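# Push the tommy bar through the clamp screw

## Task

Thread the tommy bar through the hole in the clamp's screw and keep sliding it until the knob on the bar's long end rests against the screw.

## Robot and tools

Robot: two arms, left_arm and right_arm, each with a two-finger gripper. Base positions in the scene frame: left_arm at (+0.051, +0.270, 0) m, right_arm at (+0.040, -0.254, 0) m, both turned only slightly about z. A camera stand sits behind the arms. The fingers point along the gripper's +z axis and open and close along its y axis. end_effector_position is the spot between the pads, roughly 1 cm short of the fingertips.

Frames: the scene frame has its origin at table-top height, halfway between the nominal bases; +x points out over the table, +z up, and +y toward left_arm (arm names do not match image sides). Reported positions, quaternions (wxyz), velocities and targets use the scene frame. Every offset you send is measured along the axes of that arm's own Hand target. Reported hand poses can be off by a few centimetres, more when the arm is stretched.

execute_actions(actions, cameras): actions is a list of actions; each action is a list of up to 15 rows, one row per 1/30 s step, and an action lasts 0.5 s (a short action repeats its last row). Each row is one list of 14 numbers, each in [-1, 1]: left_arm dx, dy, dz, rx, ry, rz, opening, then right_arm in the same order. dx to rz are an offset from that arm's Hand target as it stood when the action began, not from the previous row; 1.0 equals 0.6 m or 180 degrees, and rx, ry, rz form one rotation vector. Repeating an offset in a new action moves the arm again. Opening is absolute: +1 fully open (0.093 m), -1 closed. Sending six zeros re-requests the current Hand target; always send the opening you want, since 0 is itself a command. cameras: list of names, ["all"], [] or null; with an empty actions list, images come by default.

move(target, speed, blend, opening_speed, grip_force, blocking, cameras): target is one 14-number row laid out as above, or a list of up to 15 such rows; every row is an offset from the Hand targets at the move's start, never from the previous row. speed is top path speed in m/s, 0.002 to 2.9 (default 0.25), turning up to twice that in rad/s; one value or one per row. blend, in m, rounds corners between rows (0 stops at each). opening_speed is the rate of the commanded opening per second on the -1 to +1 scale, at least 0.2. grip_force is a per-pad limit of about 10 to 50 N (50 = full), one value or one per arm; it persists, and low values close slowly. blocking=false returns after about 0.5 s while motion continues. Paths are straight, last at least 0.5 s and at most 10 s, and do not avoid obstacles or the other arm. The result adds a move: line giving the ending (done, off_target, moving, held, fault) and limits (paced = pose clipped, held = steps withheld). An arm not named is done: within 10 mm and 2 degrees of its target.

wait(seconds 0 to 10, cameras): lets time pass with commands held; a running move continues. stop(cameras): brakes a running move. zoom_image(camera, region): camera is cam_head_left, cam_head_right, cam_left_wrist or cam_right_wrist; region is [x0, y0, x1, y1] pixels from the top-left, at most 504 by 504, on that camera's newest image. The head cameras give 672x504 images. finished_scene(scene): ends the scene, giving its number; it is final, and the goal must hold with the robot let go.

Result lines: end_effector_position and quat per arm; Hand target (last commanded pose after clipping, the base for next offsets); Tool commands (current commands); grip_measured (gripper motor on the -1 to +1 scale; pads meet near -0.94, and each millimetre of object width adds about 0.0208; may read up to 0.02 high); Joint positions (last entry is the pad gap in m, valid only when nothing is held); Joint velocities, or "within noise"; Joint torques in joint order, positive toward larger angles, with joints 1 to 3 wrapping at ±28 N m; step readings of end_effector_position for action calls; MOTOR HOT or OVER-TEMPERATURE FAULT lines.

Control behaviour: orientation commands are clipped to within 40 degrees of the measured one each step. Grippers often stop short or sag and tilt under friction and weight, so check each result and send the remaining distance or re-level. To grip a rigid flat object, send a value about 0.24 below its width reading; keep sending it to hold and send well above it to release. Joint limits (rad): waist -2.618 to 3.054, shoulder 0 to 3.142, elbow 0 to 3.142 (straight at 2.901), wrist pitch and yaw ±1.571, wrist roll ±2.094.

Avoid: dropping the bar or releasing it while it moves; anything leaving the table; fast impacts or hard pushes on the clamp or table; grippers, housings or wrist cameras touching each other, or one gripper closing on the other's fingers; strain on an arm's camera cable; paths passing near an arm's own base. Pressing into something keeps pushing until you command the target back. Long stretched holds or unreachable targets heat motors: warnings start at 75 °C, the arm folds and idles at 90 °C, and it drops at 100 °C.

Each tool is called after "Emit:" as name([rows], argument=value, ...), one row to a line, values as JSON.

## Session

Emit:
execute_actions(actions=[])

Emit:
zoom_image(camera="cam_head_left", region=[290, 170, 400, 290])

Emit:
zoom_image(camera="cam_head_right", region=[310, 170, 420, 290])

Scene clock: 0.00 s.
left_arm: end_effector_position=(+0.4370, +0.2725, +0.0970) grip_measured=+1.000 end_effector_quat_wxyz=(+0.588, -0.020, +0.808, +0.034) | right_arm: end_effector_position=(+0.4177, -0.2818, +0.0717) grip_measured=+1.000 end_effector_quat_wxyz=(+0.540, +0.079, +0.835, -0.075)
Joint positions: left_arm=[-0.067 1.533 0.337 0.882 -0.122 -0.006 0.093] | right_arm=[-0.026 1.555 0.356 0.767 0.241 0.065 0.093]
Joint velocities: within noise
Joint torques (N m): no reading
Heat: left arm: 35 °C; right arm: 33 °C.
Hand target: left_arm +0.4407, +0.2724, +0.1068; +0.600, -0.020, +0.799, +0.033 | right_arm +0.4218, -0.2817, +0.0803; +0.551, +0.080, +0.827, -0.074
Tool commands: left_gripper/opening=+1.0 right_gripper/opening=+1.0

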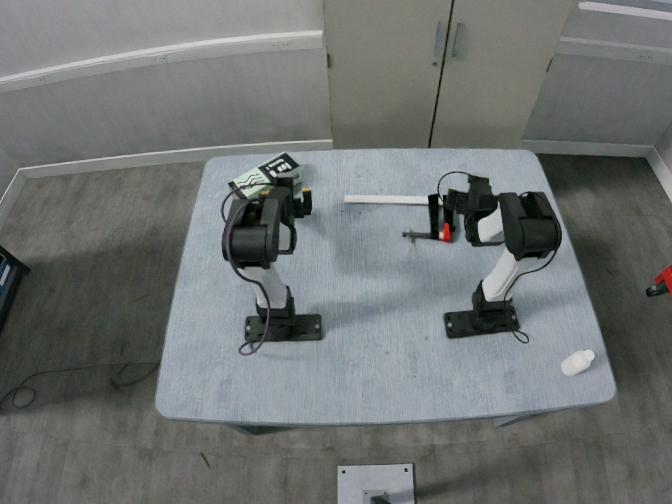

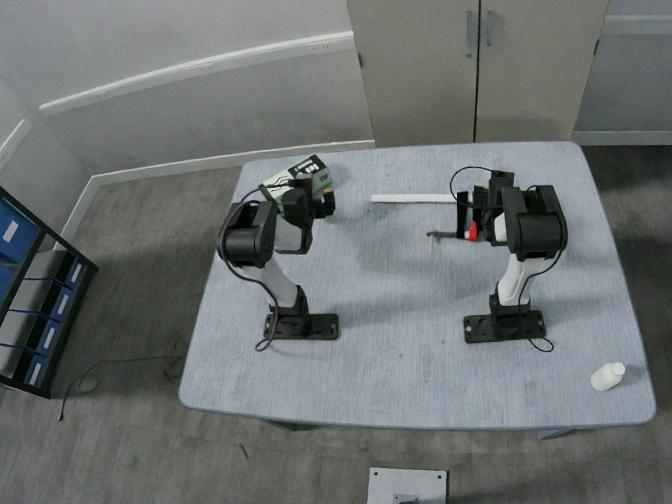

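Scaled by 4.200 from the camera's 672x504 image, which has a finer 960x720 frame.

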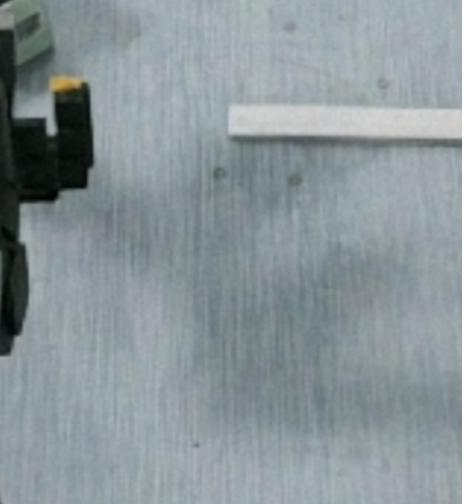

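Scaled by 4.200 from the camera's 672x504 image, which has a finer 960x720 frame.

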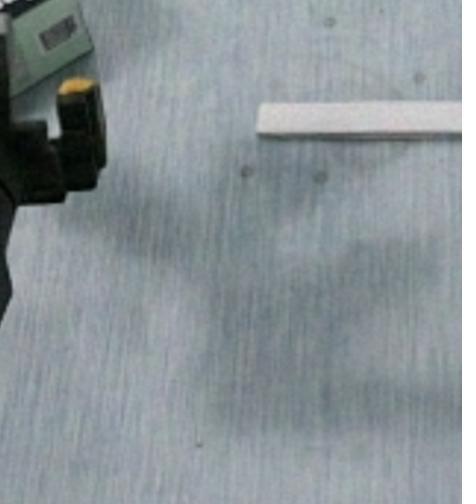

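Emit:
zoom_image(camera="cam_head_left", region=[385, 190, 465, 270])

Emit:
zoom_image(camera="cam_head_right", region=[410, 190, 490, 270])

Scaled by 6.300 from the camera's 672x504 image, which has a finer 960x720 frame.

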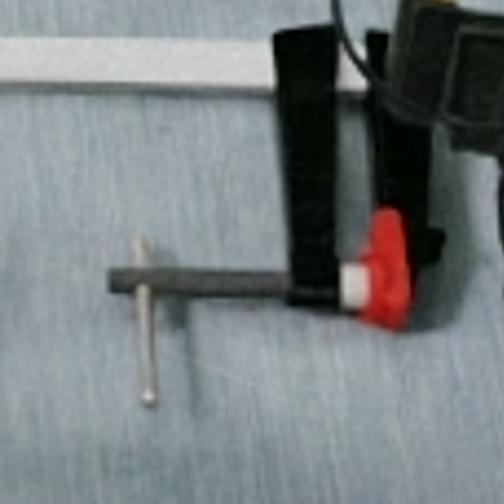

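Scaled by 6.300 from the camera's 672x504 image, which has a finer 960x720 frame.

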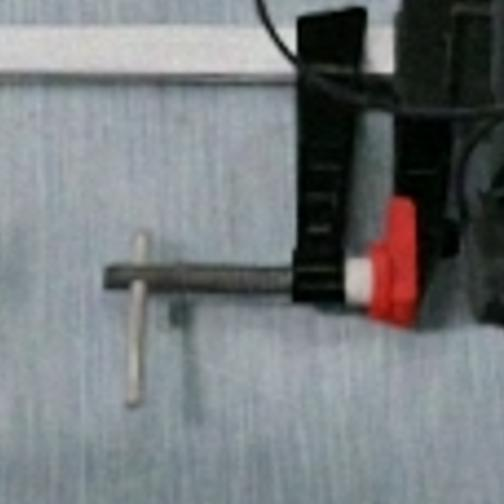

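Emit:
move([
  [0,0,0,0,0,0,1,-0.081,0.025,-0.155,-0.03,0.1,-0.02,-1],
  [0,0,0,0,0,0,1,0.0895,0.251,-0.414,-0.060,0.207,-0.038,-1],
], blend=0.04, speed=0.3, cameras=["all"])

Emit:
zoom_image(camera="cam_head_left", region=[375, 190, 475, 290])

Emit:
zoom_image(camera="cam_head_right", region=[400, 190, 500, 290])

Scene clock: 3.07 s.
left_arm: end_effector_position=(+0.4370, +0.2725, +0.0970) grip_measured=+1.000 end_effector_quat_wxyz=(+0.588, -0.020, +0.808, +0.034) | right_arm: end_effector_position=(+0.2067, -0.0843, +0.1117) grip_measured=-0.975 end_effector_quat_wxyz=(+0.248, -0.006, +0.969, -0.003)
Joint positions: left_arm=[-0.067 1.533 0.337 0.882 -0.122 -0.006 0.093] | right_arm=[1.045 1.191 0.842 -0.984 0.445 1.037 0]
Joint torques (N m): left_arm=[-0.03 -5.01 5.53 2.65 -0.04 0.04] | right_arm=[1.16 -2.52 8.72 0.56 0.66 0.01]
Heat: left arm: 36 °C; right arm: 33 °C.
Hand target: left_arm +0.4407, +0.2724, +0.1068; +0.600, -0.020, +0.799, +0.033 | right_arm +0.2099, -0.0798, +0.1203; +0.258, -0.001, +0.966, +0.000
Off the commanded pose: left_arm 0.010 m, 2 deg | right_arm 0.010 m, 1 deg.
move: done

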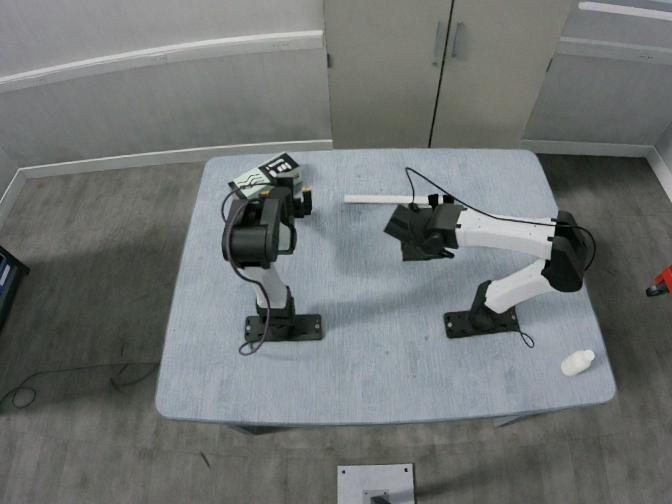

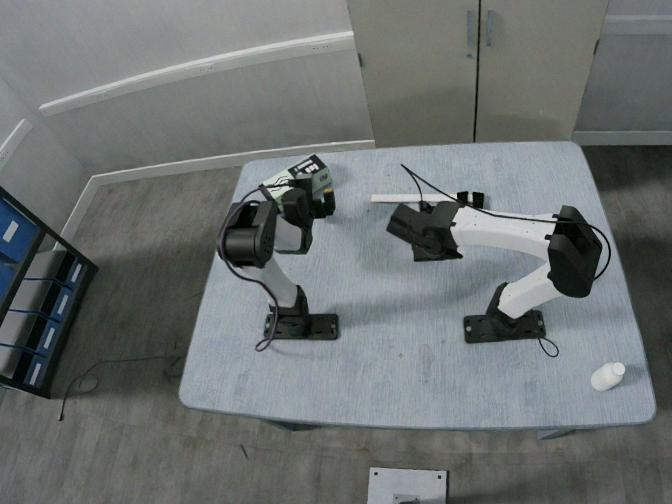

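Scaled by 5.040 from the camera's 672x504 image, which has a finer 960x720 frame.

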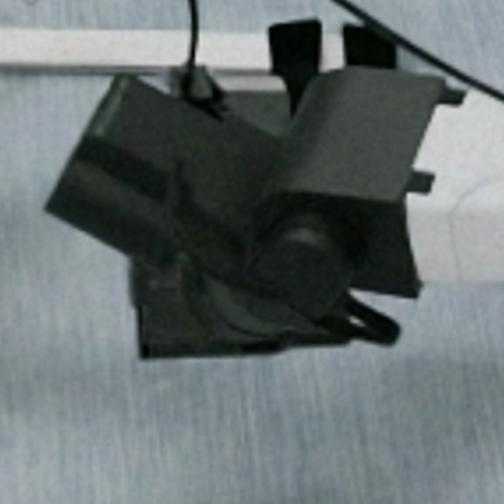

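Scaled by 5.040 from the camera's 672x504 image, which has a finer 960x720 frame.

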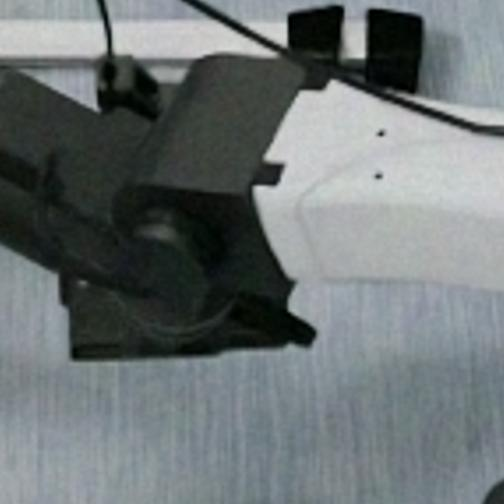

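Emit:
move(target=[0,0,0,0,0,0,1,0.076,0.005,0.116,0,0,0,-1], cameras=["all"])

Emit:
zoom_image(camera="cam_head_left", region=[375, 200, 455, 280])

Emit:
zoom_image(camera="cam_head_right", region=[400, 200, 480, 280])

Scene clock: 4.77 s.
left_arm: end_effector_position=(+0.4370, +0.2725, +0.0970) grip_measured=+1.000 end_effector_quat_wxyz=(+0.588, -0.020, +0.808, +0.034) | right_arm: end_effector_position=(+0.2026, -0.0782, +0.0380) grip_measured=-0.975 end_effector_quat_wxyz=(+0.248, -0.005, +0.969, -0.001)
Joint positions: left_arm=[-0.067 1.533 0.337 0.882 -0.122 -0.006 0.093] | right_arm=[1.078 1.301 0.609 -0.651 0.452 1.072 0]
Joint torques (N m): left_arm=[-0.05 -5 5.55 2.65 -0.04 0.04] | right_arm=[0.83 -2.92 5.11 0.89 0.67 0.04]
Heat: left arm: 37 °C; right arm: 33 °C.
Hand target: left_arm +0.4407, +0.2724, +0.1068; +0.600, -0.020, +0.799, +0.033 | right_arm +0.2052, -0.0766, +0.0373; +0.258, +0.000, +0.966, +0.000
Off the commanded pose: left_arm 0.010 m, 2 deg | right_arm 0.003 m, 1 deg.
move: done

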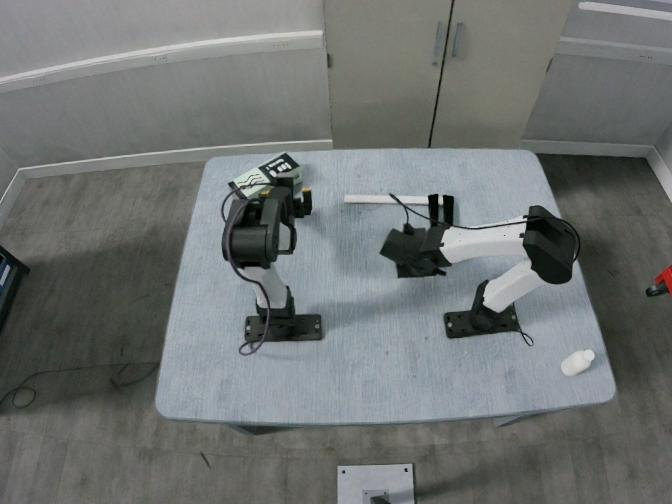

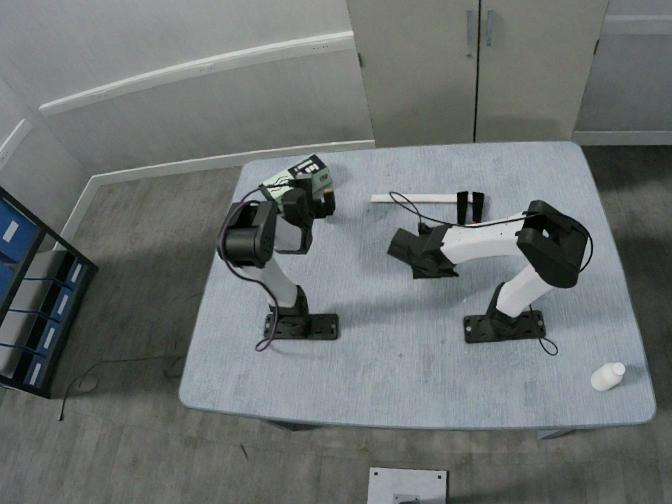

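Scaled by 6.300 from the camera's 672x504 image, which has a finer 960x720 frame.

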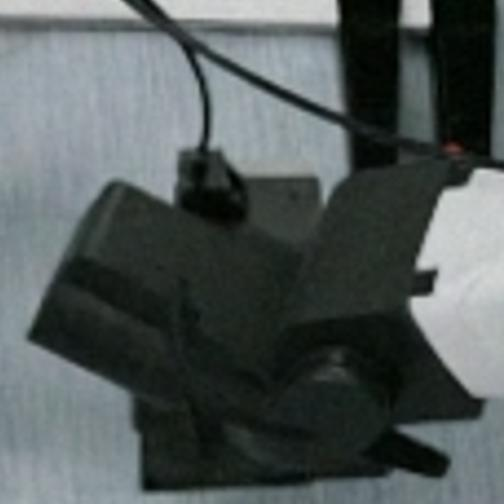

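Scaled by 6.300 from the camera's 672x504 image, which has a finer 960x720 frame.

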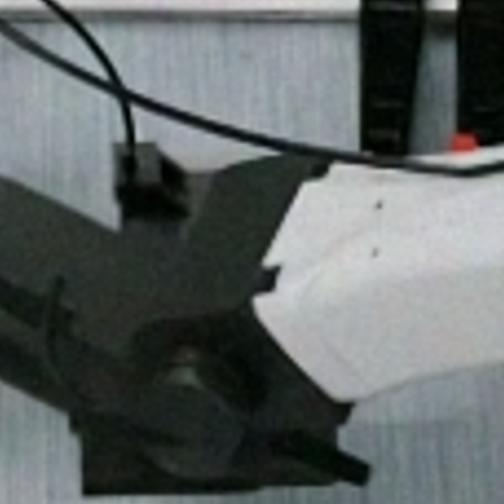

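Emit:
move(target=[0,0,0,0,0,0,1,-0.113,0,0.071,0,0,0,-1], speed=0.06, cameras=["all"])

Emit:
zoom_image(camera="cam_head_left", region=[375, 180, 475, 280])

Emit:
zoom_image(camera="cam_head_right", region=[400, 180, 500, 280])

Scene clock: 7.00 s.
left_arm: end_effector_position=(+0.4370, +0.2725, +0.0970) grip_measured=+1.000 end_effector_quat_wxyz=(+0.588, -0.020, +0.808, +0.034) | right_arm: end_effector_position=(+0.2753, -0.0874, +0.0277) grip_measured=-0.975 end_effector_quat_wxyz=(+0.249, -0.002, +0.968, -0.018)
Joint positions: left_arm=[-0.067 1.533 0.337 0.882 -0.122 -0.006 0.093] | right_arm=[0.783 1.462 0.677 -0.459 0.393 0.771 0]
Joint torques (N m): left_arm=[-0.03 -5.01 5.55 2.65 -0.04 0.04] | right_arm=[-0.38 -4.23 7.95 1.01 0.3 -0.12]
Heat: left arm: 38 °C; right arm: 33 °C.
Hand target: left_arm +0.4407, +0.2724, +0.1068; +0.600, -0.020, +0.799, +0.033 | right_arm +0.2852, -0.0767, +0.0342; +0.258, +0.000, +0.966, +0.000
Off the commanded pose: left_arm 0.010 m, 2 deg | right_arm 0.016 m, 2 deg.
move: off_target (right_arm)

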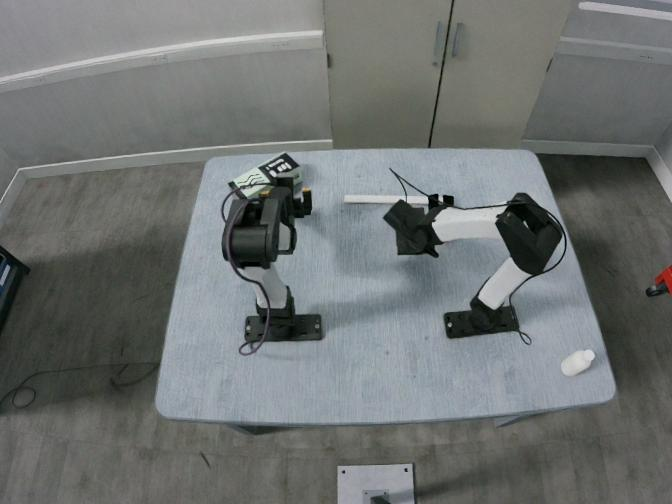

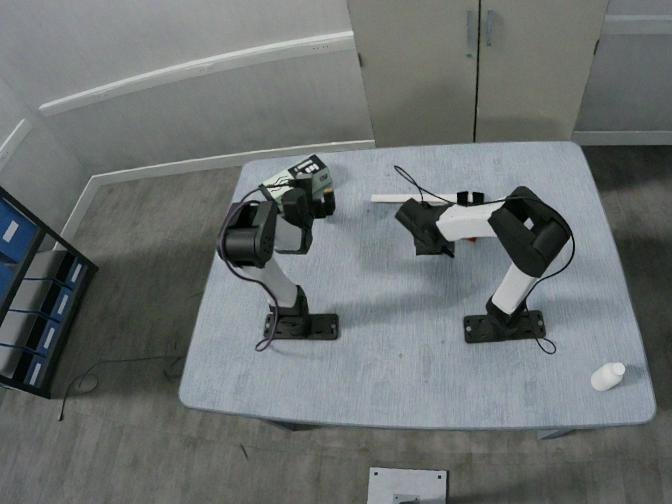

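Scaled by 5.040 from the camera's 672x504 image, which has a finer 960x720 frame.

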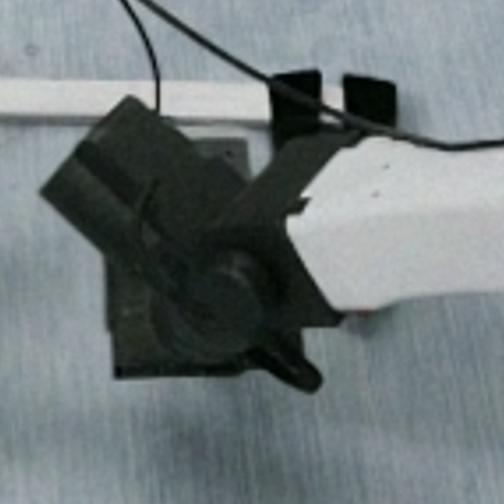

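Scaled by 5.040 from the camera's 672x504 image, which has a finer 960x720 frame.

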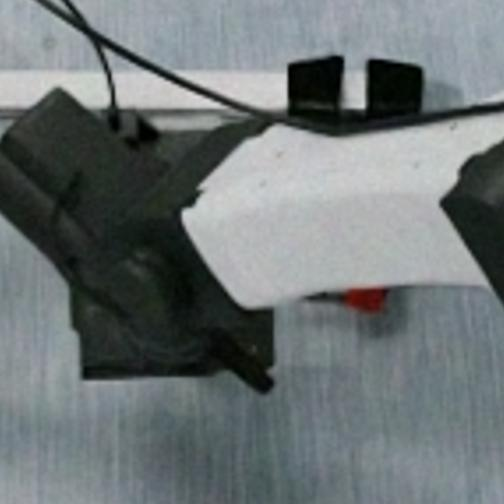

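Emit:
move(target=[0,0,0,0,0,0,1,-0.029,0.01,0.014,0,0,0,-1], speed=0.05, cameras=[])

Emit:
move(target=[0,0,0,0,0,0,1,-0.015,0.0,0.008,0,0,0,-1], speed=0.05, cameras=["all"])

Scene clock: 8.07 s.
left_arm: end_effector_position=(+0.4370, +0.2725, +0.0970) grip_measured=+1.000 end_effector_quat_wxyz=(+0.588, -0.020, +0.808, +0.034) | right_arm: end_effector_position=(+0.2940, -0.0800, +0.0301) grip_measured=-0.975 end_effector_quat_wxyz=(+0.249, -0.002, +0.968, -0.017)
Joint positions: left_arm=[-0.067 1.533 0.337 0.882 -0.122 -0.006 0.093] | right_arm=[0.745 1.523 0.742 -0.446 0.378 0.732 0]
Joint torques (N m): left_arm=[-0.03 -5 5.56 2.65 -0.04 0.04] | right_arm=[-0.5 -4.56 7.86 1.1 0.23 -0.21]
Heat: left arm: 39 °C; right arm: 33 °C.
Hand target: left_arm +0.4407, +0.2724, +0.1068; +0.600, -0.020, +0.799, +0.033 | right_arm +0.3044, -0.0705, +0.0355; +0.258, +0.000, +0.966, +0.000
Off the commanded pose: left_arm 0.010 m, 2 deg | right_arm 0.015 m, 2 deg.
move: off_target (right_arm)
No camera images: "cameras" was empty.

Scene clock: 8.97 s.
left_arm: end_effector_position=(+0.4370, +0.2725, +0.0970) grip_measured=+1.000 end_effector_quat_wxyz=(+0.588, -0.020, +0.808, +0.034) | right_arm: end_effector_position=(+0.3072, -0.0758, +0.0324) grip_measured=-0.975 end_effector_quat_wxyz=(+0.254, -0.001, +0.967, -0.008)
Joint positions: left_arm=[-0.067 1.533 0.337 0.882 -0.122 -0.006 0.093] | right_arm=[0.717 1.55 0.771 -0.419 0.364 0.705 0]
Joint torques (N m): left_arm=[-0.03 -5.01 5.53 2.65 -0.04 0.04] | right_arm=[-0.5 -4.89 7.56 0.95 0.27 -0.14]
Heat: left arm: 39 °C; right arm: 33 °C.
Hand target: left_arm +0.4407, +0.2724, +0.1068; +0.600, -0.020, +0.799, +0.033 | right_arm +0.3147, -0.0706, +0.0359; +0.258, +0.000, +0.966, +0.000
Off the commanded pose: left_arm 0.010 m, 2 deg | right_arm 0.010 m, 1 deg.
move: done

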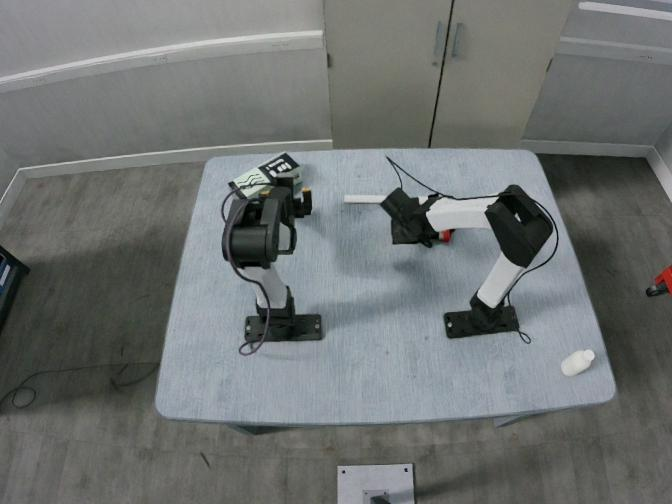

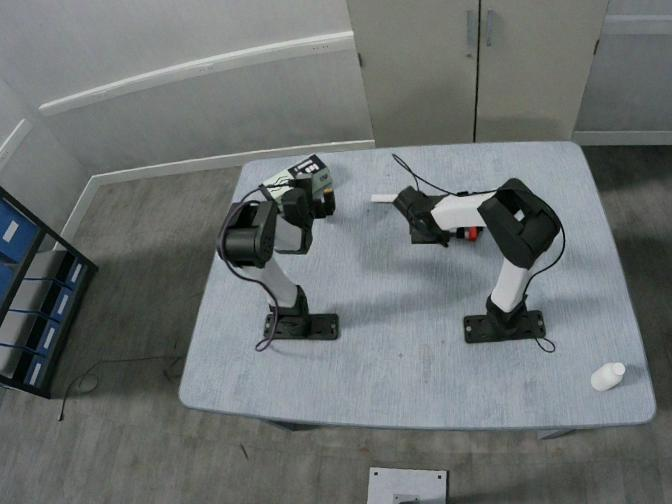

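Emit:
move([
  [0,0,0,0,0,0,1,0.087,0,-0.05,0,0,0,-1],
  [0,0,0,0,0,0,1,0.032,-0.233,-0.211,0,0,0,-1],
], blend=0.02, cameras=["all"])

Emit:
zoom_image(camera="cam_head_left", region=[385, 190, 465, 270])

Emit:
zoom_image(camera="cam_head_right", region=[410, 190, 490, 270])

Scene clock: 11.20 s.
left_arm: end_effector_position=(+0.4370, +0.2725, +0.0970) grip_measured=+1.000 end_effector_quat_wxyz=(+0.588, -0.020, +0.808, +0.034) | right_arm: end_effector_position=(+0.2323, -0.2124, +0.1271) grip_measured=-0.975 end_effector_quat_wxyz=(+0.252, +0.002, +0.968, -0.007)
Joint positions: left_arm=[-0.067 1.533 0.337 0.882 -0.122 -0.006 0.093] | right_arm=[0.321 0.795 0.706 -1.007 0.196 0.335 0]
Joint torques (N m): left_arm=[-0.03 -5.01 5.55 2.65 -0.04 0.04] | right_arm=[-0.38 -0.38 8.98 1.02 0.09 -0.25]
Heat: left arm: 40 °C; right arm: 33 °C.
Hand target: left_arm +0.4407, +0.2724, +0.1068; +0.600, -0.020, +0.799, +0.033 | right_arm +0.2350, -0.2105, +0.1360; +0.258, +0.000, +0.966, +0.000
Off the commanded pose: left_arm 0.010 m, 2 deg | right_arm 0.009 m, 1 deg.
move: done

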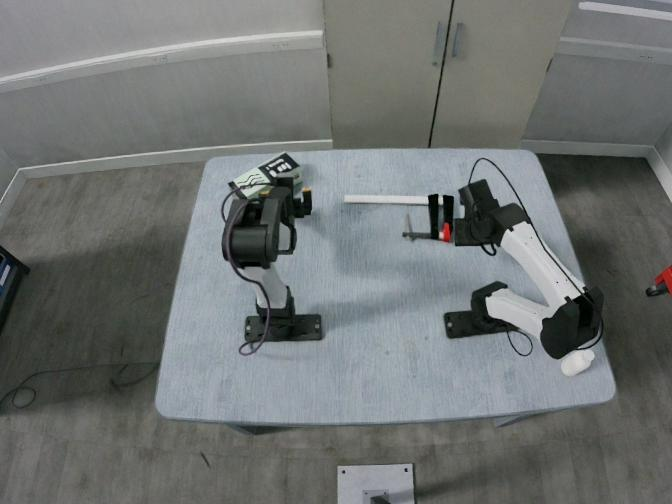

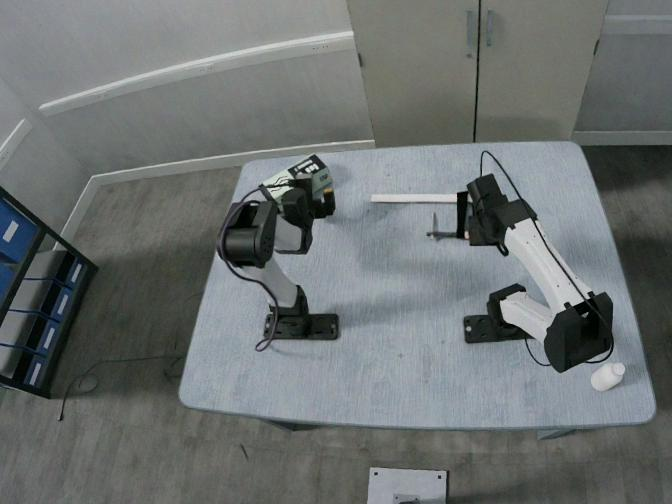

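Scaled by 6.300 from the camera's 672x504 image, which has a finer 960x720 frame.

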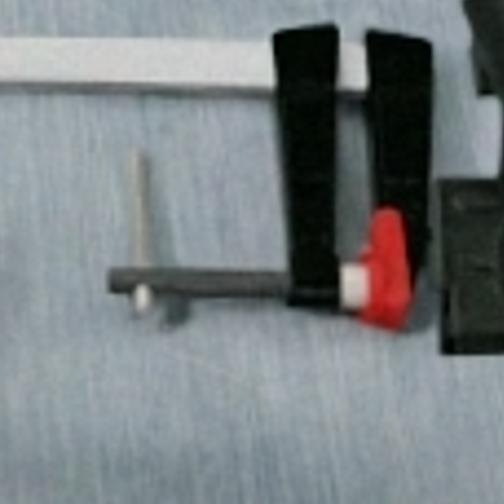

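Scaled by 6.300 from the camera's 672x504 image, which has a finer 960x720 frame.

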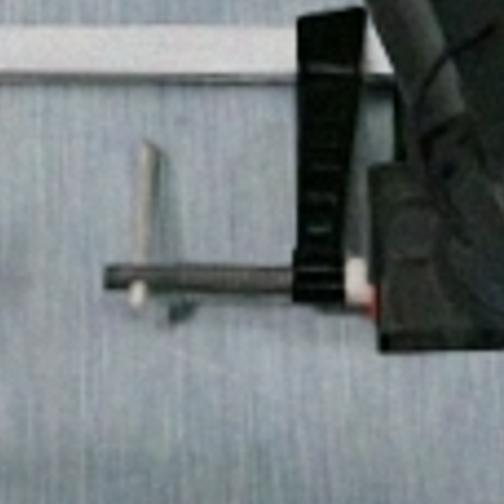

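Emit:
move([
  [0,0,0,0,0,0,1,-0.007,0.233,0.004,0,0,0,-1],
  [0,0,0,0,0,0,1,0.0545,0.233,0.161,0,0,0,-1],
  [0,0,0,0,0,0,1,-0.054,0.233,0.2235,0,0,0,-1],
], speed=[0.25,0.2,0.06], blend=[0.02,0.01,0], cameras=[])

Emit:
move(target=[0,0,0,0,0,0,1,-0.014,0.0,0.008,0,0,0,-1], speed=0.05, cameras=[])

Scene clock: 14.37 s.
left_arm: end_effector_position=(+0.4370, +0.2725, +0.0970) grip_measured=+1.000 end_effector_quat_wxyz=(+0.588, -0.020, +0.808, +0.034) | right_arm: end_effector_position=(+0.3222, -0.0782, +0.0320) grip_measured=-0.975 end_effector_quat_wxyz=(+0.254, +0.001, +0.967, -0.013)
Joint positions: left_arm=[-0.067 1.533 0.337 0.882 -0.122 -0.006 0.093] | right_arm=[0.676 1.59 0.808 -0.41 0.356 0.667 0]
Joint torques (N m): left_arm=[-0.03 -5.01 5.56 2.65 -0.04 0.04] | right_arm=[-0.21 -5.24 7.66 1.05 0.18 -0.15]
Heat: left arm: 41 °C; right arm: 33 °C.
Hand target: left_arm +0.4407, +0.2724, +0.1068; +0.600, -0.020, +0.799, +0.033 | right_arm +0.3298, -0.0707, +0.0359; +0.258, +0.000, +0.966, +0.000
Off the commanded pose: left_arm 0.010 m, 2 deg | right_arm 0.012 m, 2 deg.
move: off_target (right_arm)
No camera images: "cameras" was empty.

Scene clock: 15.20 s.
left_arm: end_effector_position=(+0.4370, +0.2725, +0.0970) grip_measured=+1.000 end_effector_quat_wxyz=(+0.588, -0.020, +0.808, +0.034) | right_arm: end_effector_position=(+0.3290, -0.0789, +0.0299) grip_measured=-0.975 end_effector_quat_wxyz=(+0.249, -0.001, +0.968, -0.015)
Joint positions: left_arm=[-0.067 1.533 0.337 0.882 -0.122 -0.006 0.093] | right_arm=[0.655 1.616 0.83 -0.409 0.343 0.645 0]
Joint torques (N m): left_arm=[-0.03 -5.01 5.55 2.65 -0.04 0.04] | right_arm=[-0.35 -5.56 8.02 1.11 0.2 -0.21]
Heat: left arm: 41 °C; right arm: 33 °C.
Hand target: left_arm +0.4407, +0.2724, +0.1068; +0.600, -0.020, +0.799, +0.033 | right_arm +0.3395, -0.0706, +0.0360; +0.258, +0.000, +0.966, +0.000
Off the commanded pose: left_arm 0.010 m, 2 deg | right_arm 0.015 m, 2 deg.
move: off_target (right_arm)
No camera images: "cameras" was empty.

Emit:
move([
  [0,0,0,0,0,0,1,0.1,0,-0.058,0,0,0,-1],
  [0,0,0,0,0,0,1,0.055,-0.233,-0.22,0,0,0,-1],
], blend=0.02, cameras=["all"])

Emit:
zoom_image(camera="cam_head_left", region=[385, 190, 465, 270])

Emit:
zoom_image(camera="cam_head_right", region=[410, 190, 490, 270])

Scene clock: 17.37 s.
left_arm: end_effector_position=(+0.4370, +0.2725, +0.0970) grip_measured=+1.000 end_effector_quat_wxyz=(+0.588, -0.020, +0.808, +0.034) | right_arm: end_effector_position=(+0.2418, -0.2125, +0.1246) grip_measured=-0.975 end_effector_quat_wxyz=(+0.252, +0.002, +0.968, -0.007)
Joint positions: left_arm=[-0.067 1.533 0.337 0.882 -0.122 -0.006 0.093] | right_arm=[0.292 0.834 0.706 -0.964 0.183 0.31 0]
Joint torques (N m): left_arm=[-0.03 -5.01 5.55 2.65 -0.04 0.04] | right_arm=[-0.39 -0.55 9.11 0.99 0.11 -0.13]
Heat: left arm: 41 °C; right arm: 33 °C.
Hand target: left_arm +0.4407, +0.2724, +0.1068; +0.600, -0.020, +0.799, +0.033 | right_arm +0.2451, -0.2105, +0.1338; +0.258, -0.001, +0.966, +0.000
Off the commanded pose: left_arm 0.010 m, 2 deg | right_arm 0.010 m, 1 deg.
move: done

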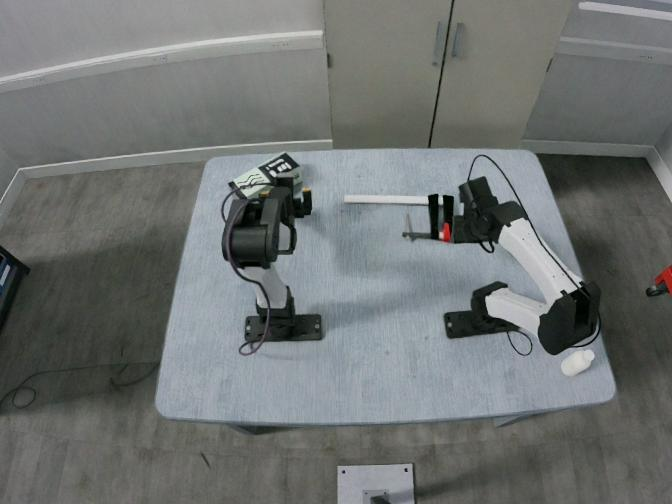

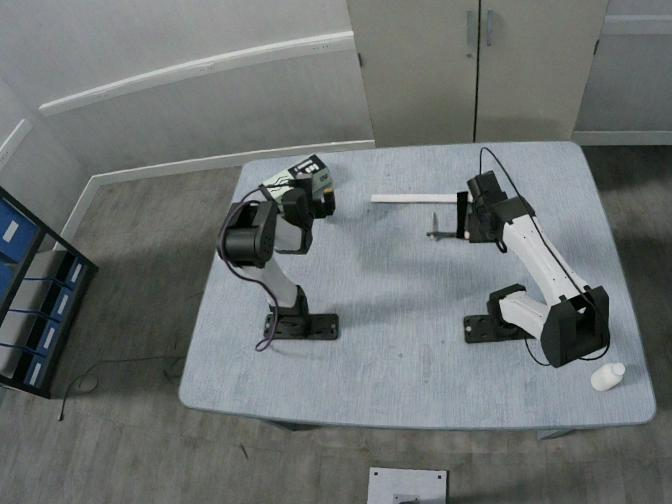

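Scaled by 6.300 from the camera's 672x504 image, which has a finer 960x720 frame.

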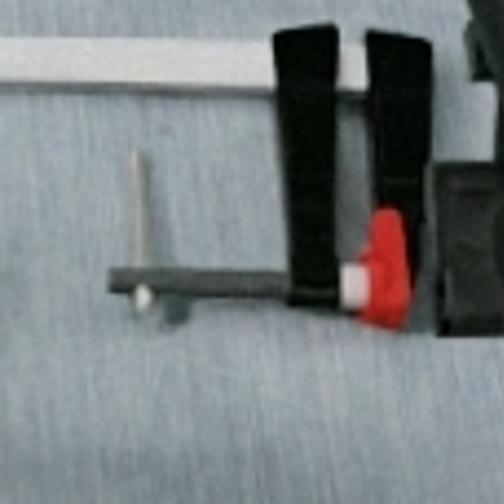

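Scaled by 6.300 from the camera's 672x504 image, which has a finer 960x720 frame.

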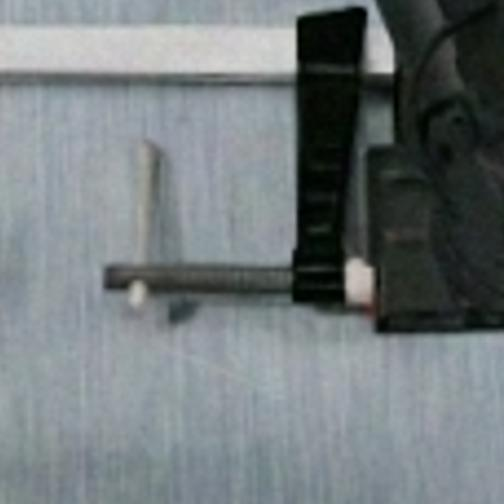

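Emit:
zoom_image(camera="cam_head_left", region=[395, 220, 419, 244])

Emit:
zoom_image(camera="cam_head_right", region=[420, 220, 444, 244])

Scaled by 21.000 from the camera's 672x504 image, which has a finer 960x720 frame.

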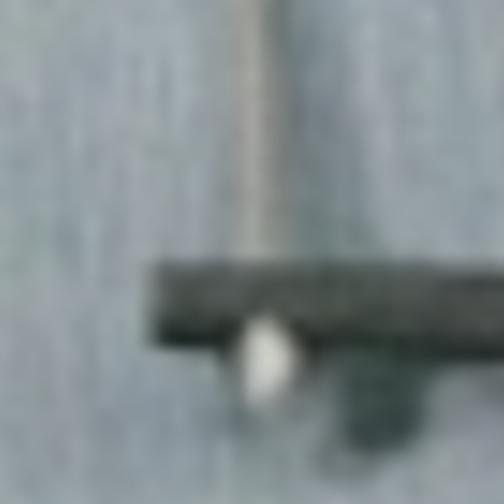

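Scaled by 21.000 from the camera's 672x504 image, which has a finer 960x720 frame.

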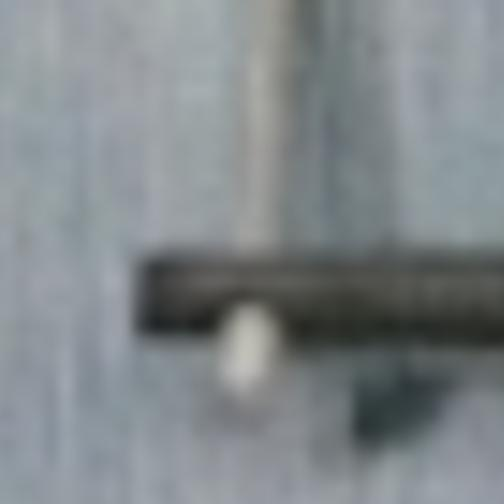

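Emit:
finished_scene(scene=3)

The scene is finished: the task was done.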